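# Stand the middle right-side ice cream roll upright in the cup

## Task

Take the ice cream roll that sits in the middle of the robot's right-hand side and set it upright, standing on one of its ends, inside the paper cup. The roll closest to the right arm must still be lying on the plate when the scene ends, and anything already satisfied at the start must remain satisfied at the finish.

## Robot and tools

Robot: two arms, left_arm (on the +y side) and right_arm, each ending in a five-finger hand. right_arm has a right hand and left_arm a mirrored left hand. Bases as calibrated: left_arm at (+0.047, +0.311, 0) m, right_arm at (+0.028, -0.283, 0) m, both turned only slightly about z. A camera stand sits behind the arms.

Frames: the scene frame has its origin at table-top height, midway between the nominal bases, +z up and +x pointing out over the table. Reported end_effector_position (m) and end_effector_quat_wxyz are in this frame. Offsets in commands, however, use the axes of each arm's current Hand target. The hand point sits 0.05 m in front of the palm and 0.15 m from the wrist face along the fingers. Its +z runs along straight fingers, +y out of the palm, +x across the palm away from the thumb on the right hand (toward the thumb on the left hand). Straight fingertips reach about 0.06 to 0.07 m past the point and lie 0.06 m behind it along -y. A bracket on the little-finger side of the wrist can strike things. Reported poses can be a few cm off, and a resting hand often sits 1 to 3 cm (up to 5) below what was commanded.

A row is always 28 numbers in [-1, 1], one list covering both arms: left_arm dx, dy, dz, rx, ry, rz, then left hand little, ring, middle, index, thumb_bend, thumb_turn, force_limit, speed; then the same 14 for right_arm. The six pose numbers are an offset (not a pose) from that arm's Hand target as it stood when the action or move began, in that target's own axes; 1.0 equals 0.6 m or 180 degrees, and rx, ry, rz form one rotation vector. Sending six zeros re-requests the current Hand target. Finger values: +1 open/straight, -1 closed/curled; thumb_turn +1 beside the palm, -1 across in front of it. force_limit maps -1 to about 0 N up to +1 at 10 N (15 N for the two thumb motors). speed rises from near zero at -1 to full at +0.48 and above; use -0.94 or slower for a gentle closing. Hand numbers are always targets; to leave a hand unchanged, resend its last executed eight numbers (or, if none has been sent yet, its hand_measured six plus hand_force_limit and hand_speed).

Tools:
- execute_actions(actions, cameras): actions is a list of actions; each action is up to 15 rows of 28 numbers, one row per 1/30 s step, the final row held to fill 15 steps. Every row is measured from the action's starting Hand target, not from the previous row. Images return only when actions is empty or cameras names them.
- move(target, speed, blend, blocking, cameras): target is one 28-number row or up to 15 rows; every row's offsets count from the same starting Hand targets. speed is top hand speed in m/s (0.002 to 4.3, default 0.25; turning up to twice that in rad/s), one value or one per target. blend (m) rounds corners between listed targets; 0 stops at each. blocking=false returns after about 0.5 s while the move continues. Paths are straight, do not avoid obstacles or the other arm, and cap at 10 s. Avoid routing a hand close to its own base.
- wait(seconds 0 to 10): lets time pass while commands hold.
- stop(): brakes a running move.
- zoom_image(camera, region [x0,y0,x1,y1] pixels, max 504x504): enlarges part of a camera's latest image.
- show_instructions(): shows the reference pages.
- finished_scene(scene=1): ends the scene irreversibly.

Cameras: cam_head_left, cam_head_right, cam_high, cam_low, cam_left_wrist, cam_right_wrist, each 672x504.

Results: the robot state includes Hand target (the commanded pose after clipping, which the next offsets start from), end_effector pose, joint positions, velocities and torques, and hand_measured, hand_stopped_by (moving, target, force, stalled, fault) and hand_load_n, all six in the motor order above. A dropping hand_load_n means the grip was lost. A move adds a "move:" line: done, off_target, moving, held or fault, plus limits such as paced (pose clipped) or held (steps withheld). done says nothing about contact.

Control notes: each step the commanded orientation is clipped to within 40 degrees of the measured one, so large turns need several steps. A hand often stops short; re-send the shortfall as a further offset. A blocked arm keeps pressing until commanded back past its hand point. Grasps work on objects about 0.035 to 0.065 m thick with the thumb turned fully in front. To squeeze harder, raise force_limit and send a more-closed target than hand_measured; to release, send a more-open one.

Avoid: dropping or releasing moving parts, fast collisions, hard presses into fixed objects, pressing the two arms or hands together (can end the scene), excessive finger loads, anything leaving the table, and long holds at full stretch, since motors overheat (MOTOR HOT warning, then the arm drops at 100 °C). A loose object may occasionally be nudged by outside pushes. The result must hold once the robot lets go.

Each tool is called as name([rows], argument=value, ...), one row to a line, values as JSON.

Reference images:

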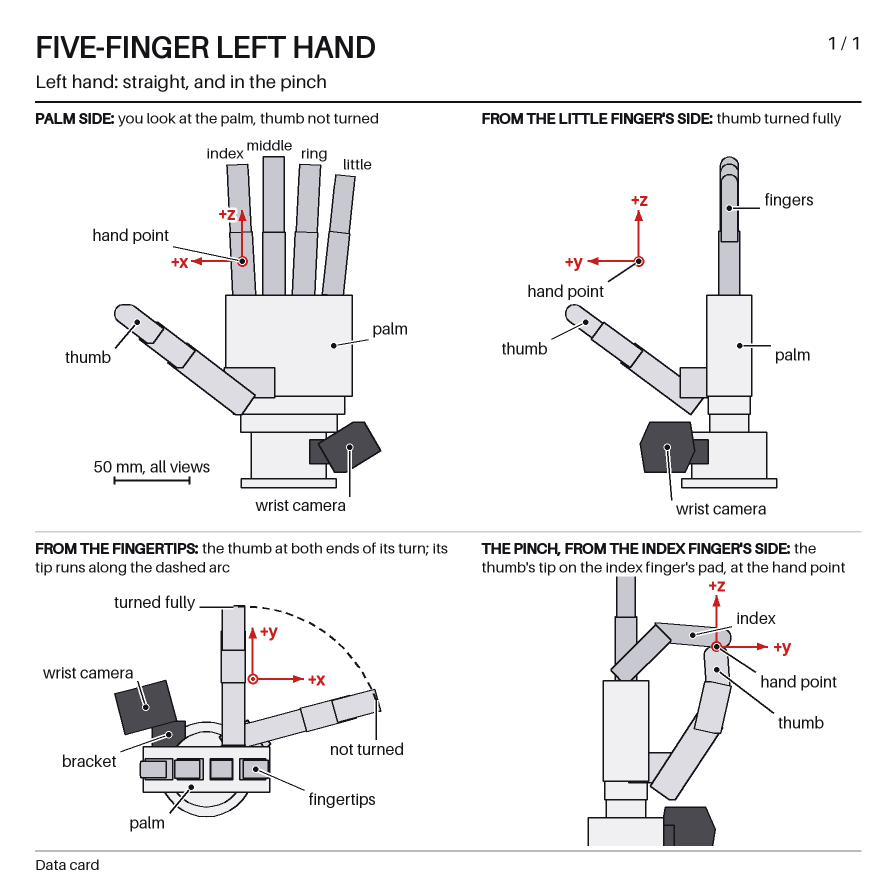

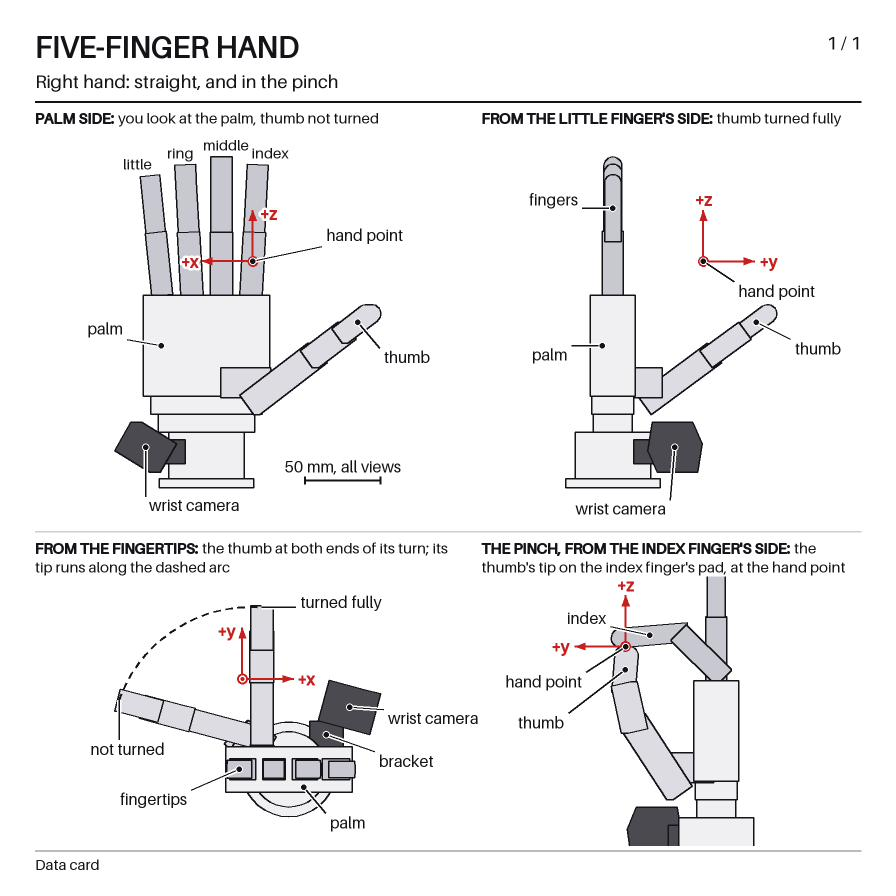

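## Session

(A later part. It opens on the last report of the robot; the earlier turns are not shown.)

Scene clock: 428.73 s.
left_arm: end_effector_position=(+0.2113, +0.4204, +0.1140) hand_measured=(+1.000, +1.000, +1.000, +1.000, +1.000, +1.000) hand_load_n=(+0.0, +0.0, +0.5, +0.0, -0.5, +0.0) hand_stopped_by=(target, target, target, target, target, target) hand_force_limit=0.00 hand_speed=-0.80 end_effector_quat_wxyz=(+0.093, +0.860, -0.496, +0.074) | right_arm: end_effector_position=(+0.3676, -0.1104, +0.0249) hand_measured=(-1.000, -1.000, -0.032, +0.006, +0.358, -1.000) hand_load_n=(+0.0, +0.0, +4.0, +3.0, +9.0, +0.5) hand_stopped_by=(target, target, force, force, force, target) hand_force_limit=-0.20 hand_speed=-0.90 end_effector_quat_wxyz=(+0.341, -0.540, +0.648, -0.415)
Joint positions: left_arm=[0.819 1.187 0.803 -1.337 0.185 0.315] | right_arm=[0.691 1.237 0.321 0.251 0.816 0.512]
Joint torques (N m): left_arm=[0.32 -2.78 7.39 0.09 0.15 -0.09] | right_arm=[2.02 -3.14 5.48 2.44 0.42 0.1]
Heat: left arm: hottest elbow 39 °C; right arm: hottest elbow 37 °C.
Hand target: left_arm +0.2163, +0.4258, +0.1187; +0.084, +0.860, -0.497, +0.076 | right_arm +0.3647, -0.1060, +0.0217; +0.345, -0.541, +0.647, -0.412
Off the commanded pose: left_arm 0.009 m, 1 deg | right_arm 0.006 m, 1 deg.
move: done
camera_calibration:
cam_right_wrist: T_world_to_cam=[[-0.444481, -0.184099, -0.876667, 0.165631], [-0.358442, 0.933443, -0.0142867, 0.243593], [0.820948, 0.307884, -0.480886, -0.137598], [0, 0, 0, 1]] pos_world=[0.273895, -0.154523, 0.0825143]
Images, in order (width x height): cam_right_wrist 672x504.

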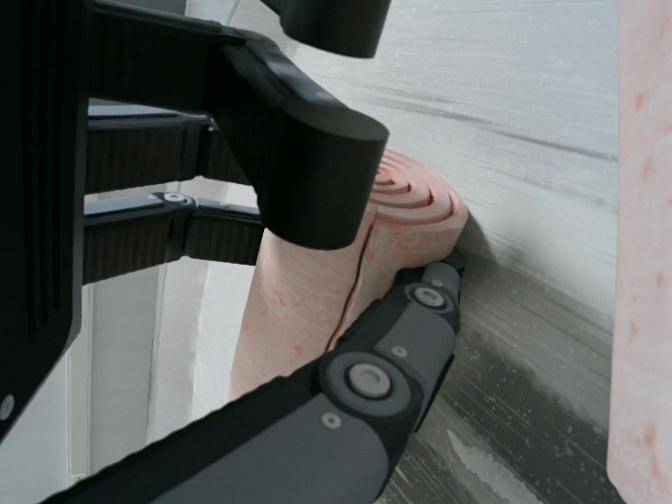

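move(target=[0,0,0,0,0,0,1,1,1,1,1,1,0,-0.8,0,-0.08,-0.037,0,0,0,-1,-1,-0.2,-0.1,0.15,-1,-0.2,-0.9], cameras=["cam_right_wrist","cam_low","cam_high"], speed=0.06)

zoom_image(camera="cam_low", region=[230, 190, 350, 290])

zoom_image(camera="cam_high", region=[340, 120, 480, 260])

Scene clock: 434.93 s.
left_arm: end_effector_position=(+0.2113, +0.4204, +0.1140) hand_measured=(+1.000, +1.000, +1.000, +1.000, +1.000, +1.000) hand_load_n=(+0.0, +0.0, +0.0, +0.0, -0.5, +0.0) hand_stopped_by=(target, target, target, target, target, target) hand_force_limit=0.00 hand_speed=-0.80 end_effector_quat_wxyz=(+0.093, +0.860, -0.496, +0.074) | right_arm: end_effector_position=(+0.3521, -0.1246, +0.0515) hand_measured=(-1.000, -1.000, -0.032, +0.006, +0.358, -1.000) hand_load_n=(+0.0, +0.0, +4.0, +3.5, +9.5, +0.0) hand_stopped_by=(target, target, force, force, force, target) hand_force_limit=-0.20 hand_speed=-0.90 end_effector_quat_wxyz=(+0.319, -0.553, +0.647, -0.416)
Joint positions: left_arm=[0.819 1.187 0.803 -1.337 0.185 0.315] | right_arm=[0.691 1.057 0.34 0.002 0.816 0.512]
Joint torques (N m): left_arm=[-0.03 -3.08 7.38 0.1 0.13 -0.09] | right_arm=[2.02 -3.31 10.54 1.51 0.43 0.09]
Heat: left arm: hottest elbow 39 °C; right arm: hottest elbow 37 °C.
Hand target: left_arm +0.2163, +0.4258, +0.1187; +0.084, +0.860, -0.497, +0.076 | right_arm +0.3649, -0.1060, +0.0745; +0.345, -0.541, +0.647, -0.412
Off the commanded pose: left_arm 0.009 m, 1 deg | right_arm 0.032 m, 3 deg.
move: off_target (right_arm)
camera_calibration:
cam_right_wrist: T_world_to_cam=[[-0.476492, -0.213575, -0.852843, 0.18581], [-0.359323, 0.932637, -0.0328008, 0.252908], [0.802398, 0.290817, -0.521136, -0.101122], [0, 0, 0, 1]] pos_world=[0.260552, -0.166779, 0.114064]
Images, in order (width x height): cam_high 672x504, cam_low 672x504, cam_right_wrist 672x504.

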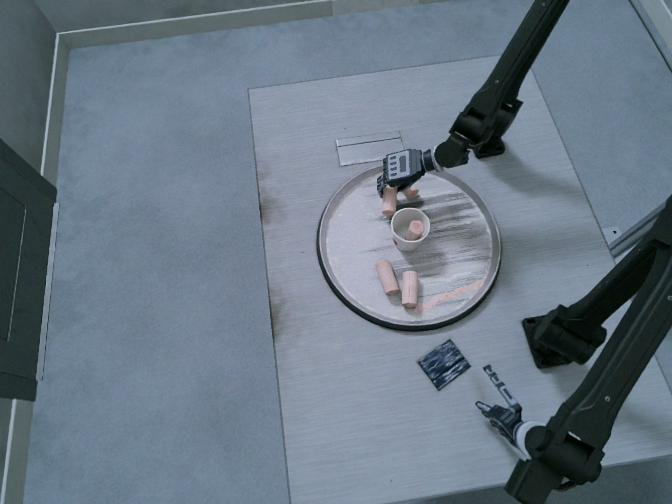

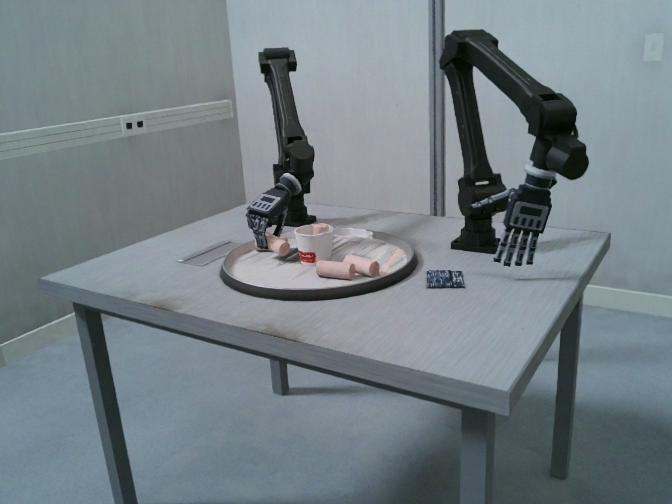

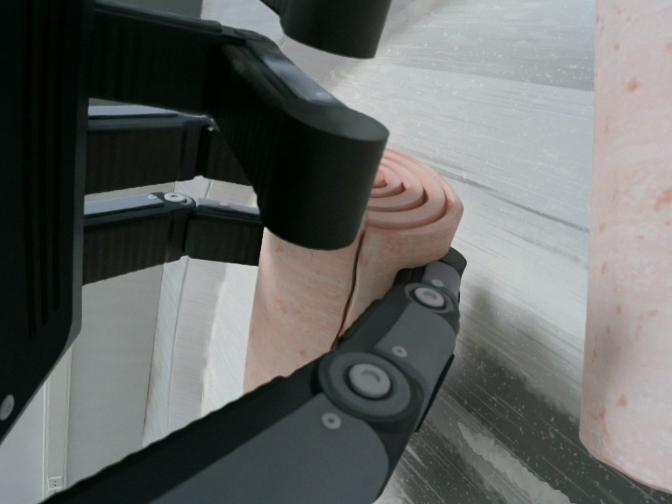

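Scaled by 4.200 from the camera's 672x504 image, which has a finer 960x720 frame.

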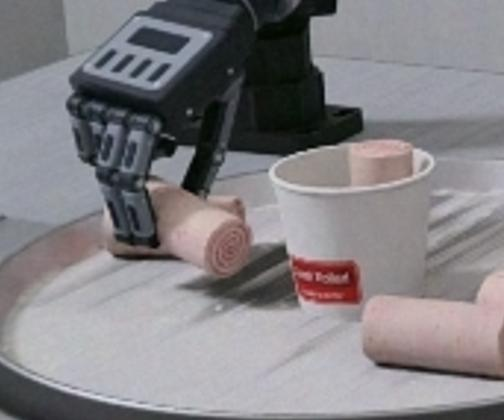

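Scaled by 3.600 from the camera's 672x504 image, which has a finer 960x720 frame.

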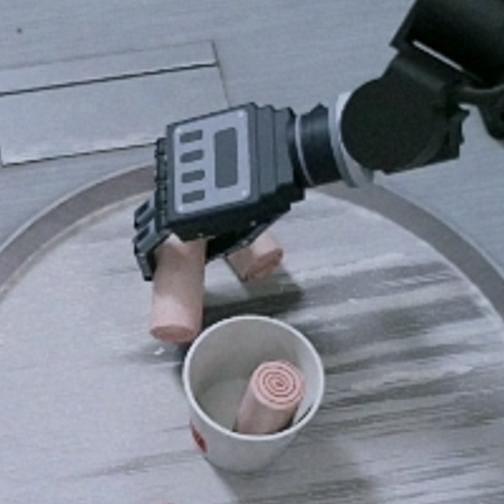

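move([
  [0,0,0,0,0,0,1,1,1,1,1,1,0,-0.8,0.008,-0.217,-0.109,0,0,0,-1,-1,-0.2,-0.1,0.15,-1,-0.2,-0.9],
  [0,0,0,0,0,0,1,1,1,1,1,1,0,-0.8,-0.08,-0.215,-0.191,0.485,-0.3096,-0.4846,-1,-1,-0.2,-0.1,0.15,-1,-0.2,-0.9],
], cameras=["all"], speed=[0.12,0.2])

zoom_image(camera="cam_low", region=[230, 130, 400, 280])

zoom_image(camera="cam_high", region=[340, 120, 480, 260])

zoom_image(camera="cam_head_left", region=[270, 150, 410, 270])

Scene clock: 497.67 s.
left_arm: end_effector_position=(+0.2113, +0.4204, +0.1140) hand_measured=(+1.000, +1.000, +1.000, +1.000, +1.000, +1.000) hand_load_n=(+0.0, +0.0, +0.0, +0.0, -0.5, +0.0) hand_stopped_by=(target, target, target, target, target, target) hand_force_limit=0.00 hand_speed=-0.80 end_effector_quat_wxyz=(+0.093, +0.860, -0.496, +0.074) | right_arm: end_effector_position=(+0.3085, -0.0504, +0.2094) hand_measured=(-1.000, -1.000, -0.032, +0.006, +0.358, -1.000) hand_load_n=(+0.0, +0.0, +4.0, +3.0, +8.5, +1.0) hand_stopped_by=(target, target, force, force, force, target) hand_force_limit=-0.20 hand_speed=-0.90 end_effector_quat_wxyz=(-0.470, +0.560, +0.443, +0.519)
Joint positions: left_arm=[0.819 1.187 0.803 -1.337 0.185 0.315] | right_arm=[0.209 0.749 0.24 0.459 -1.143 -1.55]
Joint torques (N m): left_arm=[0.44 -2.9 7.31 0.12 0.15 -0.09] | right_arm=[-0.32 0.03 12.42 1.7 -0.17 -0.23]
Heat: left arm: hottest elbow 40 °C; right arm: hottest elbow 42 °C.
Hand target: left_arm +0.2163, +0.4258, +0.1187; +0.084, +0.860, -0.497, +0.076 | right_arm +0.3249, -0.0502, +0.2400; -0.454, +0.542, +0.454, +0.542
Off the commanded pose: left_arm 0.009 m, 1 deg | right_arm 0.035 m, 4 deg.
move: off_target (right_arm)
camera_calibration:
cam_right_wrist: T_world_to_cam=[[0.969482, -0.150902, 0.193219, -0.346388], [0.0905325, -0.512061, -0.854164, 0.133633], [0.227835, 0.845589, -0.482773, 0.191654], [0, 0, 0, 1]] pos_world=[0.280053, -0.145903, 0.273598]

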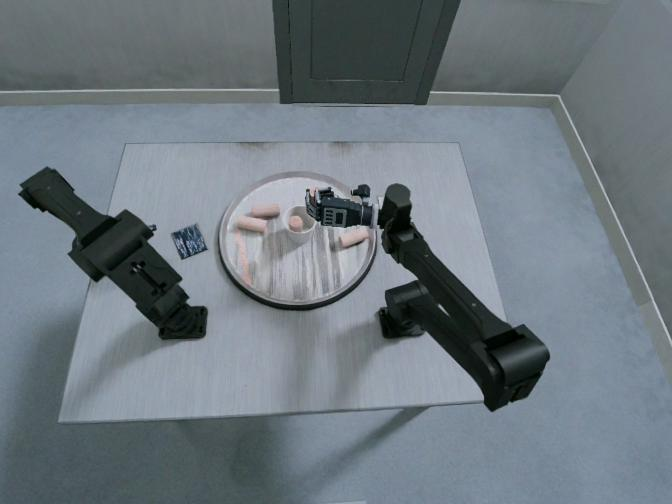

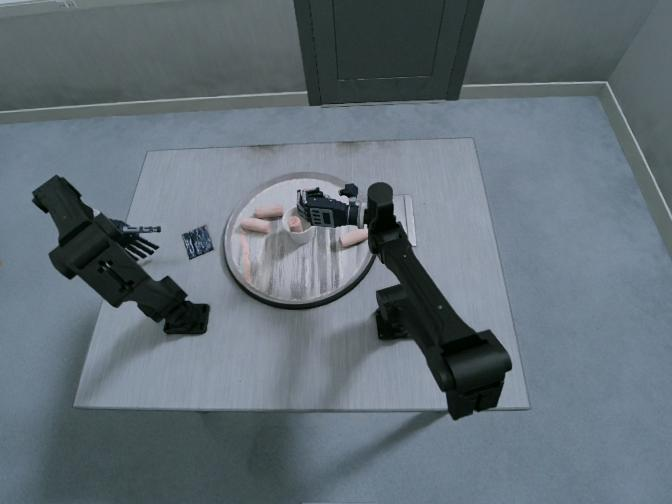

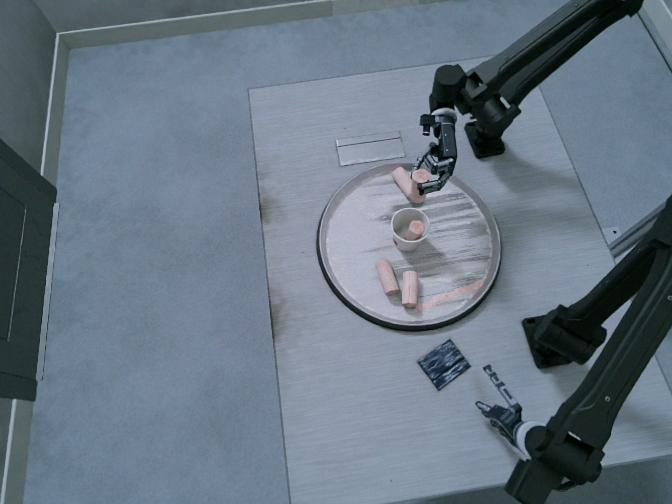

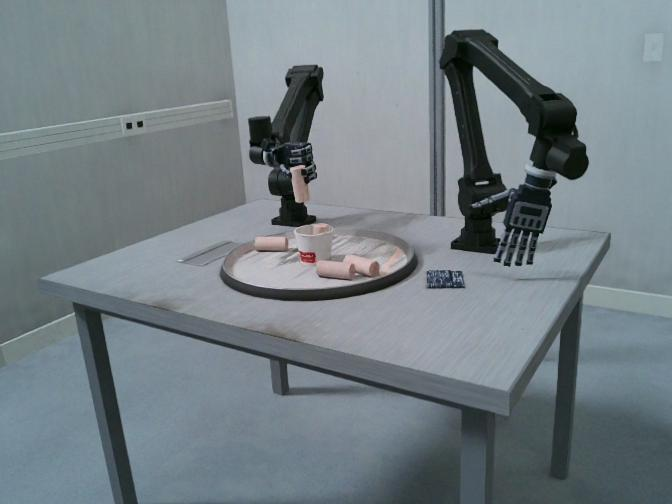

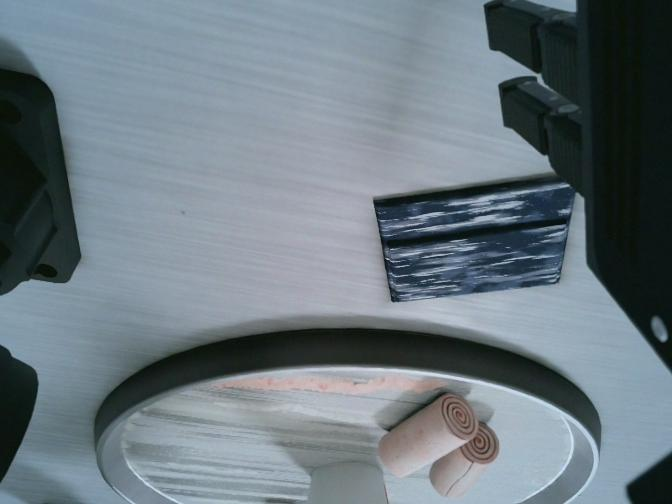

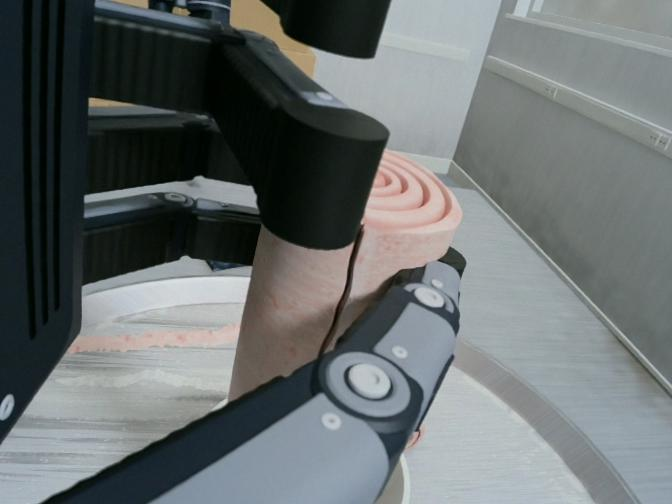

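Scaled by 2.965 from the camera's 672x504 image, which has a finer 960x720 frame.

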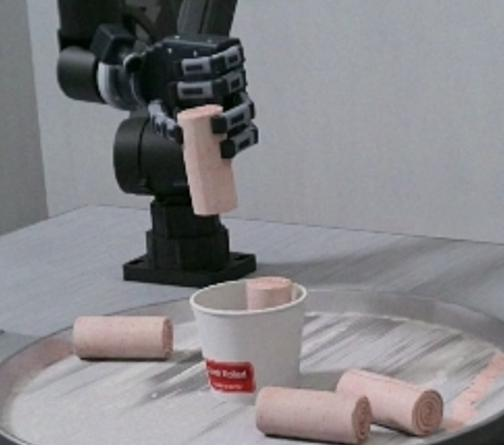

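Scaled by 3.600 from the camera's 672x504 image, which has a finer 960x720 frame.

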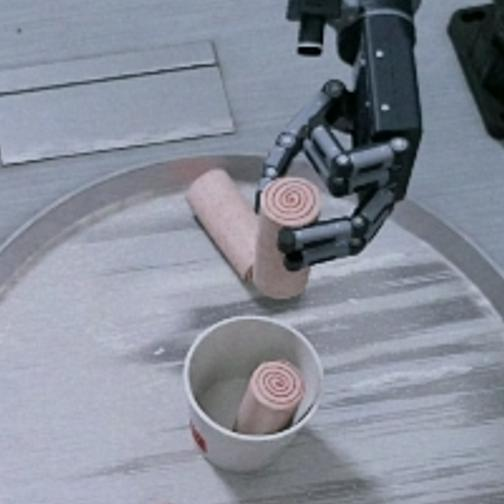

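Scaled by 3.600 from the camera's 672x504 image, which has a finer 960x720 frame.

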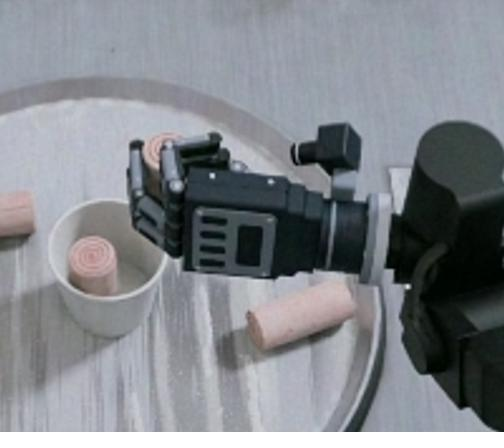

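move(target=[0,0,0,0,0,0,1,1,1,1,1,1,0,-0.8,-0.075,0.02,0.0555,0,0,0,-1,-1,-0.2,-0.1,0.15,-1,-0.2,-0.9], cameras=["all"], speed=0.08)

zoom_image(camera="cam_low", region=[250, 170, 390, 280])

zoom_image(camera="cam_high", region=[360, 160, 460, 260])

zoom_image(camera="cam_head_left", region=[260, 160, 360, 260])

zoom_image(camera="cam_head_right", region=[260, 160, 360, 260])

Scene clock: 540.53 s.
left_arm: end_effector_position=(+0.2113, +0.4204, +0.1140) hand_measured=(+1.000, +1.000, +1.000, +1.000, +1.000, +1.000) hand_load_n=(+0.0, +0.0, +0.0, +0.0, +0.0, +0.0) hand_stopped_by=(target, target, target, target, target, target) hand_force_limit=0.00 hand_speed=-0.80 end_effector_quat_wxyz=(+0.093, +0.860, -0.496, +0.074) | right_arm: end_effector_position=(+0.3360, -0.0271, +0.1762) hand_measured=(-1.000, -1.000, -0.032, +0.006, +0.358, -1.000) hand_load_n=(+0.0, +0.0, +4.0, +3.5, +8.5, +1.0) hand_stopped_by=(target, target, force, force, force, target) hand_force_limit=-0.20 hand_speed=-0.90 end_effector_quat_wxyz=(-0.460, +0.563, +0.441, +0.526)
Joint positions: left_arm=[0.819 1.187 0.803 -1.337 0.185 0.315] | right_arm=[0.291 1.031 0.24 0.742 -1.039 -1.558]
Joint torques (N m): left_arm=[0.15 -2.78 7.38 0.13 0.13 -0.07] | right_arm=[1.96 -2.02 8.91 2.99 0.01 -0.16]
Heat: left arm: hottest elbow 40 °C; right arm: hottest elbow 47 °C.
Hand target: left_arm +0.2163, +0.4258, +0.1187; +0.084, +0.860, -0.497, +0.076 | right_arm +0.3425, -0.0195, +0.1951; -0.454, +0.542, +0.454, +0.542
Off the commanded pose: left_arm 0.009 m, 1 deg | right_arm 0.021 m, 3 deg.
move: off_target (right_arm)
camera_calibration:
cam_right_wrist: T_world_to_cam=[[0.963807, -0.170875, 0.204641, -0.363896], [0.0885104, -0.518967, -0.850199, 0.114448], [0.251479, 0.837541, -0.48506, 0.141883], [0, 0, 0, 1]] pos_world=[0.304915, -0.121618, 0.240593]

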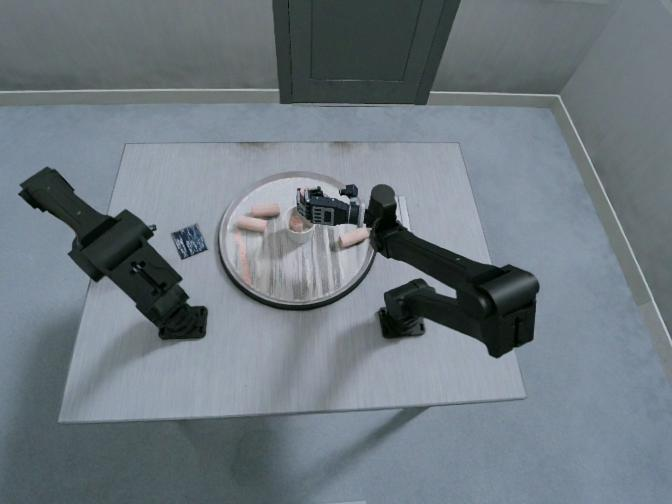

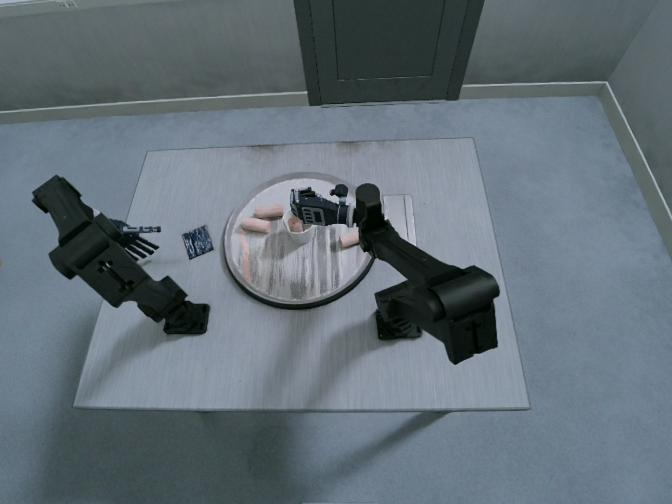

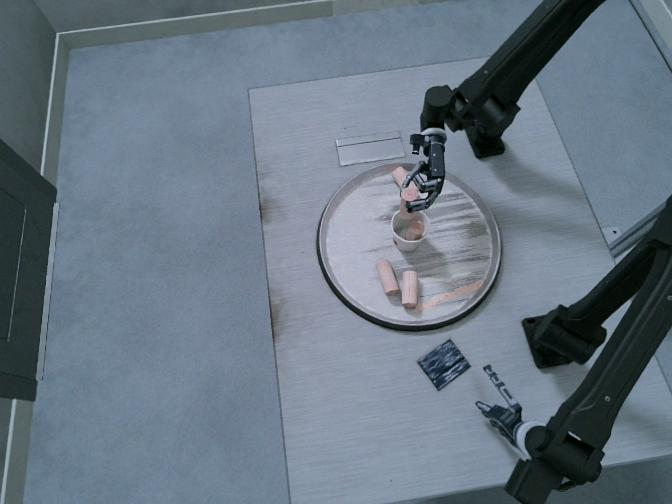

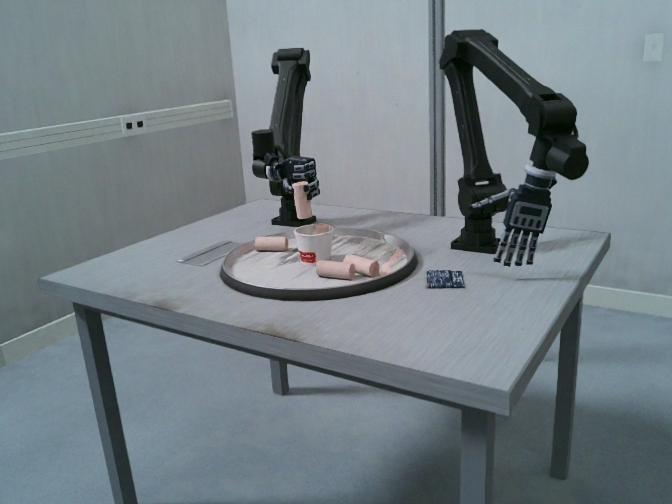

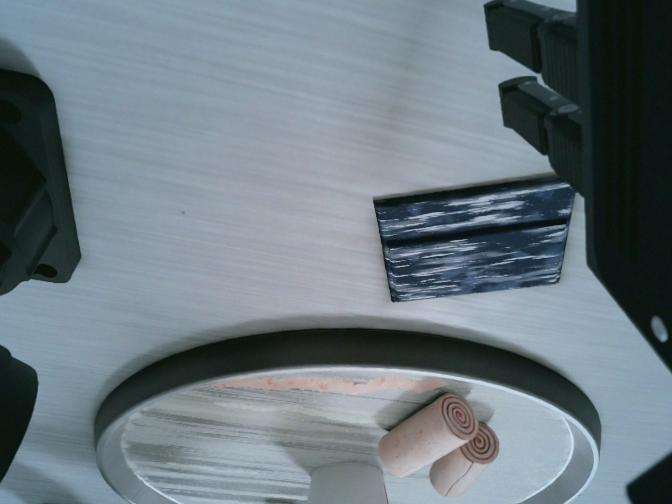

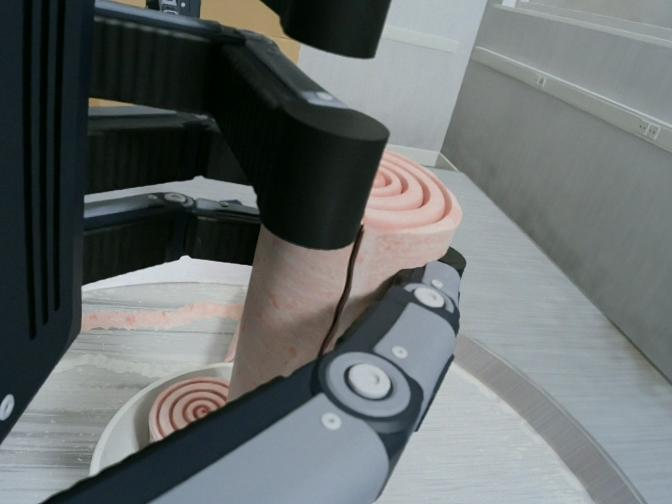

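Scaled by 3.600 from the camera's 672x504 image, which has a finer 960x720 frame.

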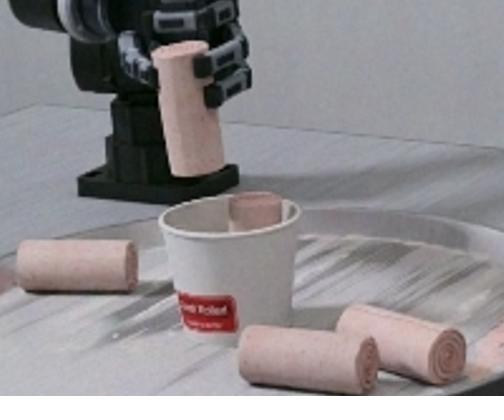

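Scaled by 5.040 from the camera's 672x504 image, which has a finer 960x720 frame.

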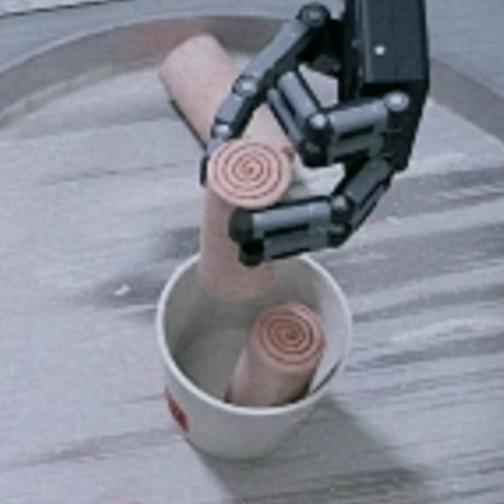

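Scaled by 5.040 from the camera's 672x504 image, which has a finer 960x720 frame.

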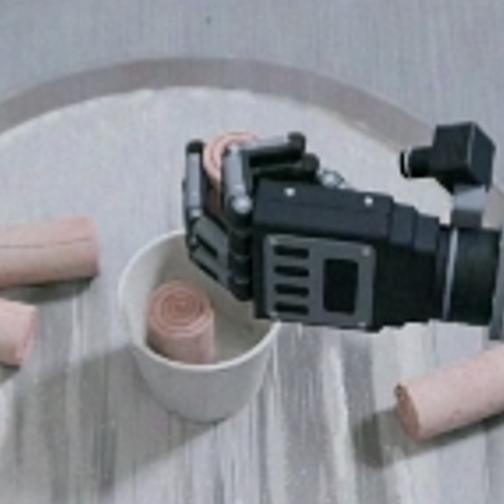

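Scaled by 5.040 from the camera's 672x504 image, which has a finer 960x720 frame.

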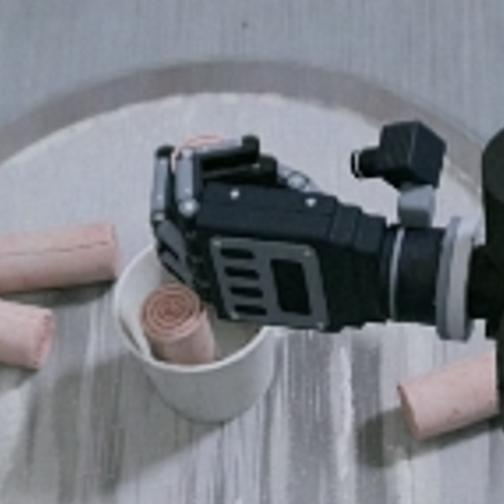

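move(target=[0,0,0,0,0,0,1,1,1,1,1,1,0,-0.8,-0.052,0.0095,-0.001,0,0,0,-1,-1,-0.2,-0.1,0.15,-1,-0.2,-0.9], cameras=["cam_high","cam_low","cam_right_wrist","cam_head_left"], speed=0.06)

zoom_image(camera="cam_low", region=[250, 170, 390, 280])

zoom_image(camera="cam_high", region=[360, 160, 460, 260])

zoom_image(camera="cam_head_left", region=[260, 160, 360, 260])

Scene clock: 568.00 s.
left_arm: end_effector_position=(+0.2113, +0.4204, +0.1140) hand_measured=(+1.000, +1.000, +1.000, +1.000, +1.000, +1.000) hand_load_n=(+0.0, +0.0, +0.0, +0.0, +0.0, +0.0) hand_stopped_by=(target, target, target, target, target, target) hand_force_limit=0.00 hand_speed=-0.80 end_effector_quat_wxyz=(+0.093, +0.860, -0.496, +0.074) | right_arm: end_effector_position=(+0.3478, -0.0217, +0.1597) hand_measured=(-1.000, -1.000, -0.032, +0.006, +0.358, -1.000) hand_load_n=(+0.0, +0.0, +4.0, +3.0, +8.5, +1.0) hand_stopped_by=(target, target, force, force, force, target) hand_force_limit=-0.20 hand_speed=-0.90 end_effector_quat_wxyz=(-0.458, +0.552, +0.447, +0.534)
Joint positions: left_arm=[0.819 1.187 0.803 -1.337 0.185 0.315] | right_arm=[0.291 1.197 0.24 0.938 -1.046 -1.559]
Joint torques (N m): left_arm=[0.44 -2.9 7.42 0.13 0.13 -0.1] | right_arm=[0.79 -2.96 5.68 2.99 -0.19 -0.17]
Heat: left arm: hottest elbow 40 °C; right arm: hottest elbow 45 °C.
Hand target: left_arm +0.2163, +0.4258, +0.1187; +0.084, +0.860, -0.497, +0.076 | right_arm +0.3480, -0.0211, +0.1638; -0.454, +0.542, +0.454, +0.542
Off the commanded pose: left_arm 0.009 m, 1 deg | right_arm 0.004 m, 2 deg.
move: done
camera_calibration:
cam_right_wrist: T_world_to_cam=[[0.958943, -0.166123, 0.22985, -0.373231], [0.11604, -0.509689, -0.852497, 0.0931315], [0.258771, 0.844169, -0.469486, 0.121593], [0, 0, 0, 1]] pos_world=[0.315636, -0.117179, 0.222268]
Images, in order (width x height): cam_head_left 672x504, cam_high 672x504, cam_low 672x504, cam_right_wrist 672x504.

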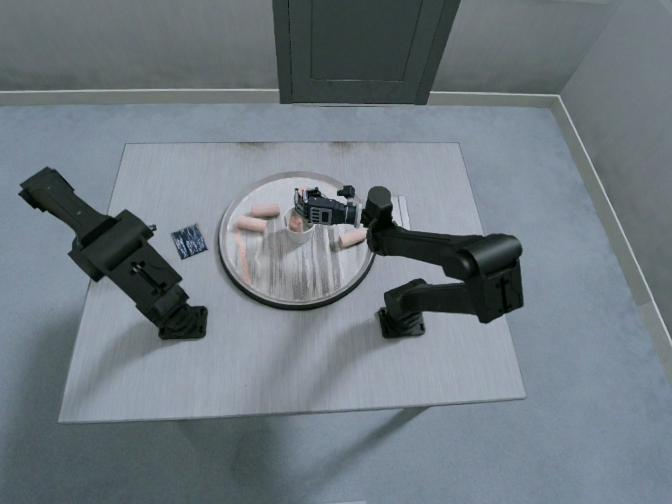

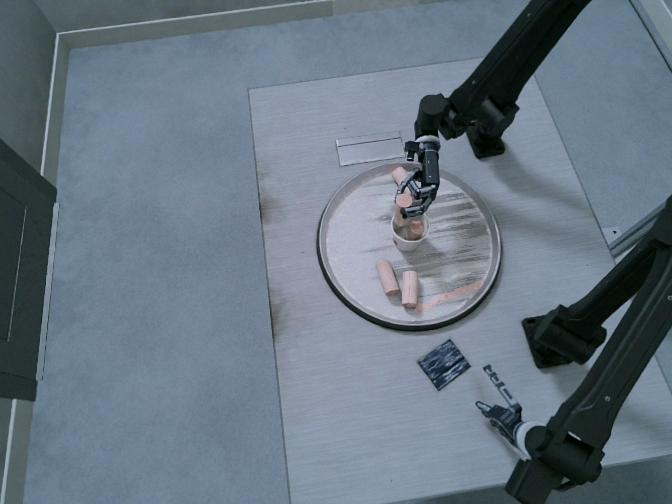

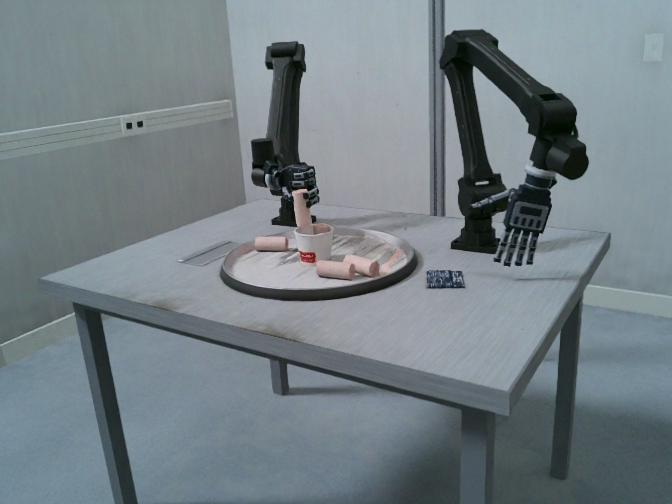

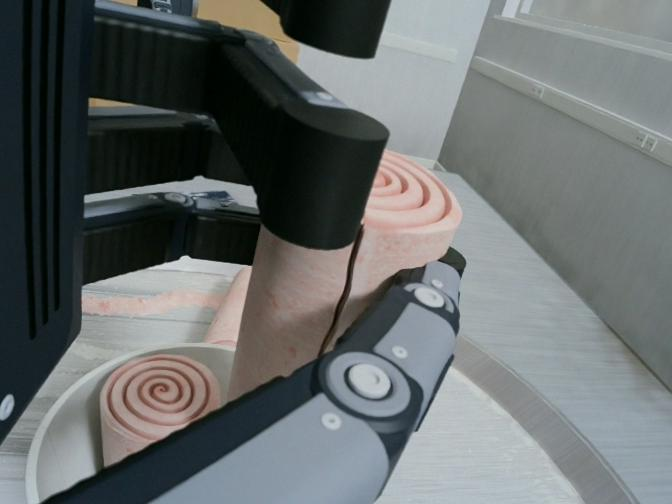

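Scaled by 3.600 from the camera's 672x504 image, which has a finer 960x720 frame.

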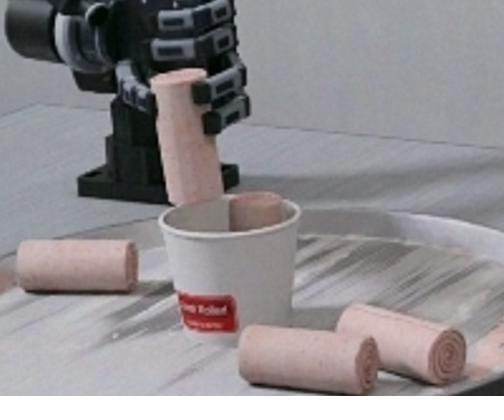

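Scaled by 5.040 from the camera's 672x504 image, which has a finer 960x720 frame.

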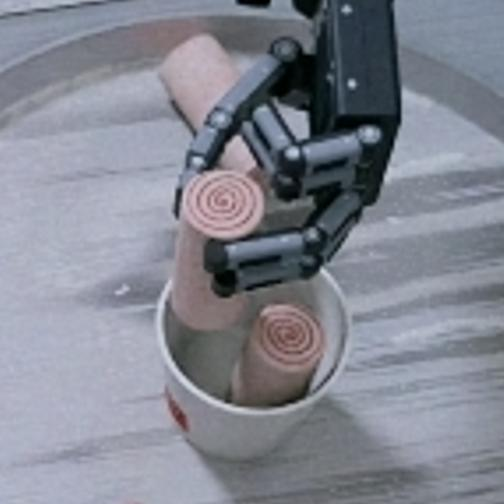

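Scaled by 5.040 from the camera's 672x504 image, which has a finer 960x720 frame.

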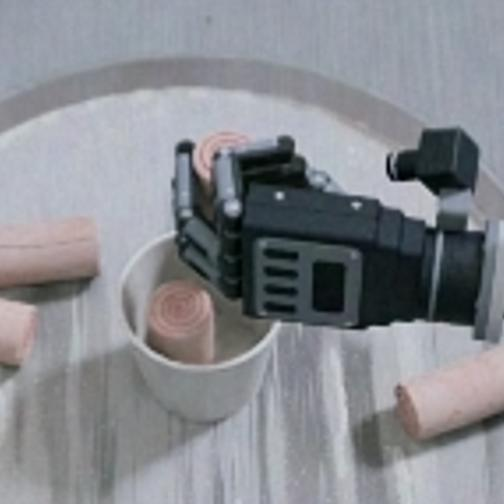

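move(target=[0,0,0,0,0,0,1,1,1,1,1,1,0,-0.8,-0.0417,-0.0098,-0.0118,0,0,0,-1,-1,-0.2,-0.1,0.15,-1,-0.2,-0.9], cameras=["cam_high","cam_low","cam_right_wrist","cam_head_left"], speed=0.05)

zoom_image(camera="cam_low", region=[250, 170, 390, 280])

zoom_image(camera="cam_high", region=[360, 160, 460, 260])

zoom_image(camera="cam_head_left", region=[260, 160, 360, 260])

Scene clock: 580.57 s.
left_arm: end_effector_position=(+0.2113, +0.4204, +0.1140) hand_measured=(+1.000, +1.000, +1.000, +1.000, +1.000, +1.000) hand_load_n=(+0.0, +0.0, +0.0, +0.0, +0.0, +0.0) hand_stopped_by=(target, target, target, target, target, target) hand_force_limit=0.00 hand_speed=-0.80 end_effector_quat_wxyz=(+0.093, +0.860, -0.496, +0.074) | right_arm: end_effector_position=(+0.3374, -0.0233, +0.1358) hand_measured=(-1.000, -1.000, -0.032, +0.006, +0.358, -1.000) hand_load_n=(+0.0, +0.0, +4.0, +3.0, +8.5, +1.0) hand_stopped_by=(target, target, force, force, force, target) hand_force_limit=-0.20 hand_speed=-0.90 end_effector_quat_wxyz=(-0.462, +0.548, +0.451, +0.532)
Joint positions: left_arm=[0.819 1.187 0.803 -1.337 0.185 0.315] | right_arm=[0.291 1.309 0.196 1.097 -1.06 -1.559]
Joint torques (N m): left_arm=[0.15 -3.02 7.38 0.12 0.12 -0.08] | right_arm=[-0.38 -3.08 4.6 2.96 -0.19 -0.18]
Heat: left arm: hottest elbow 40 °C; right arm: hottest elbow 43 °C.
Hand target: left_arm +0.2163, +0.4258, +0.1187; +0.084, +0.860, -0.497, +0.076 | right_arm +0.3409, -0.0270, +0.1387; -0.454, +0.542, +0.454, +0.542
Off the commanded pose: left_arm 0.009 m, 1 deg | right_arm 0.006 m, 2 deg.
move: done
camera_calibration:
cam_right_wrist: T_world_to_cam=[[0.960433, -0.153569, 0.232345, -0.358538], [0.125179, -0.507207, -0.852685, 0.0702386], [0.248793, 0.848032, -0.467915, 0.117669], [0, 0, 0, 1]] pos_world=[0.306284, -0.119222, 0.198255]
Images, in order (width x height): cam_head_left 672x504, cam_high 672x504, cam_low 672x504, cam_right_wrist 672x504.

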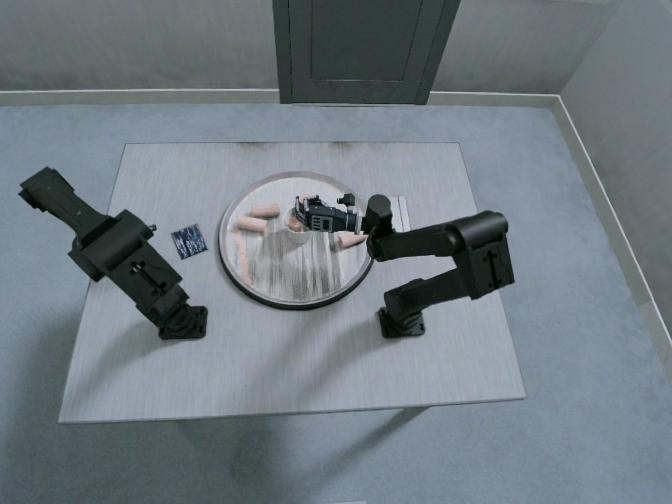

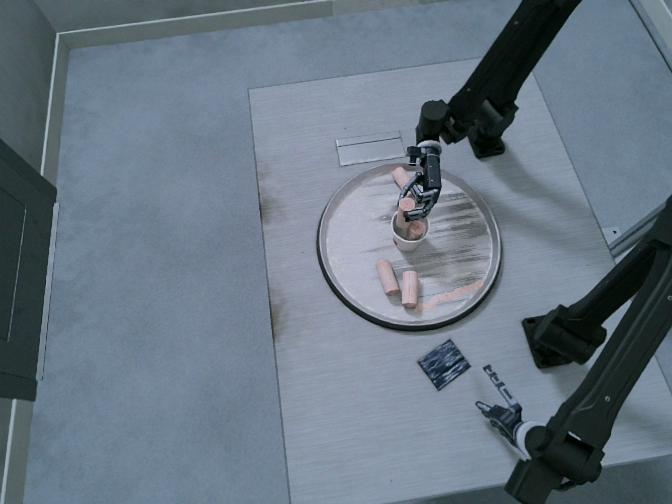

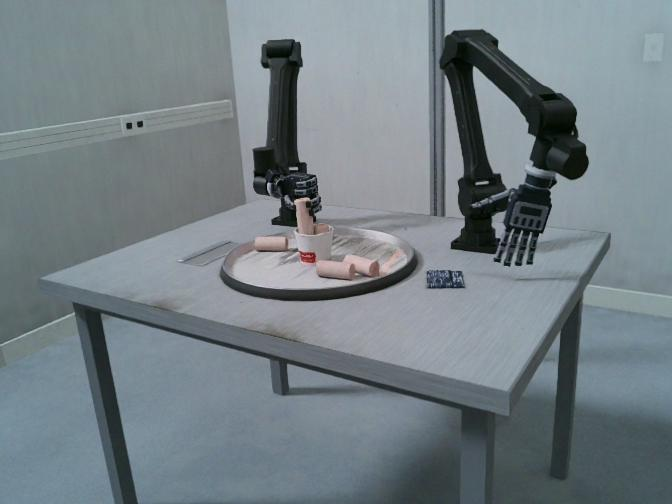

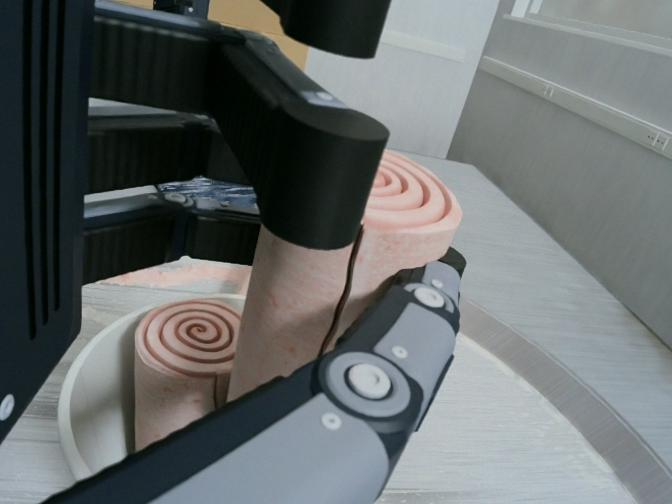

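Scaled by 3.600 from the camera's 672x504 image, which has a finer 960x720 frame.

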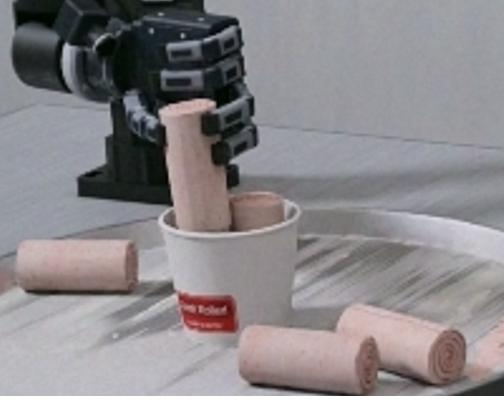

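Scaled by 5.040 from the camera's 672x504 image, which has a finer 960x720 frame.

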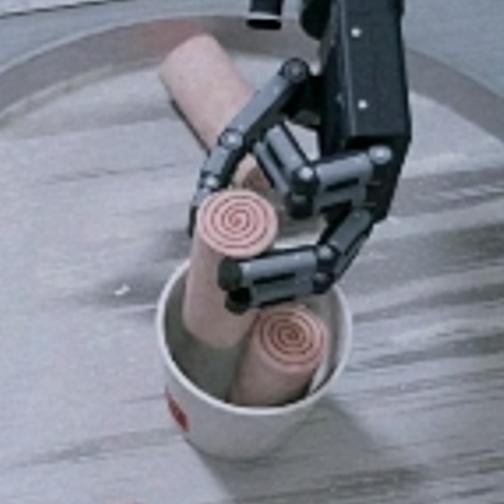

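Scaled by 5.040 from the camera's 672x504 image, which has a finer 960x720 frame.

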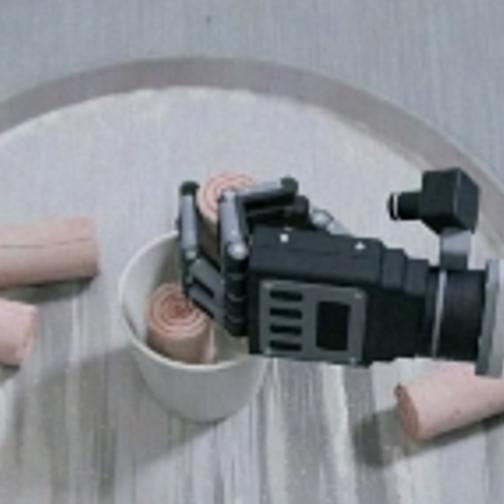

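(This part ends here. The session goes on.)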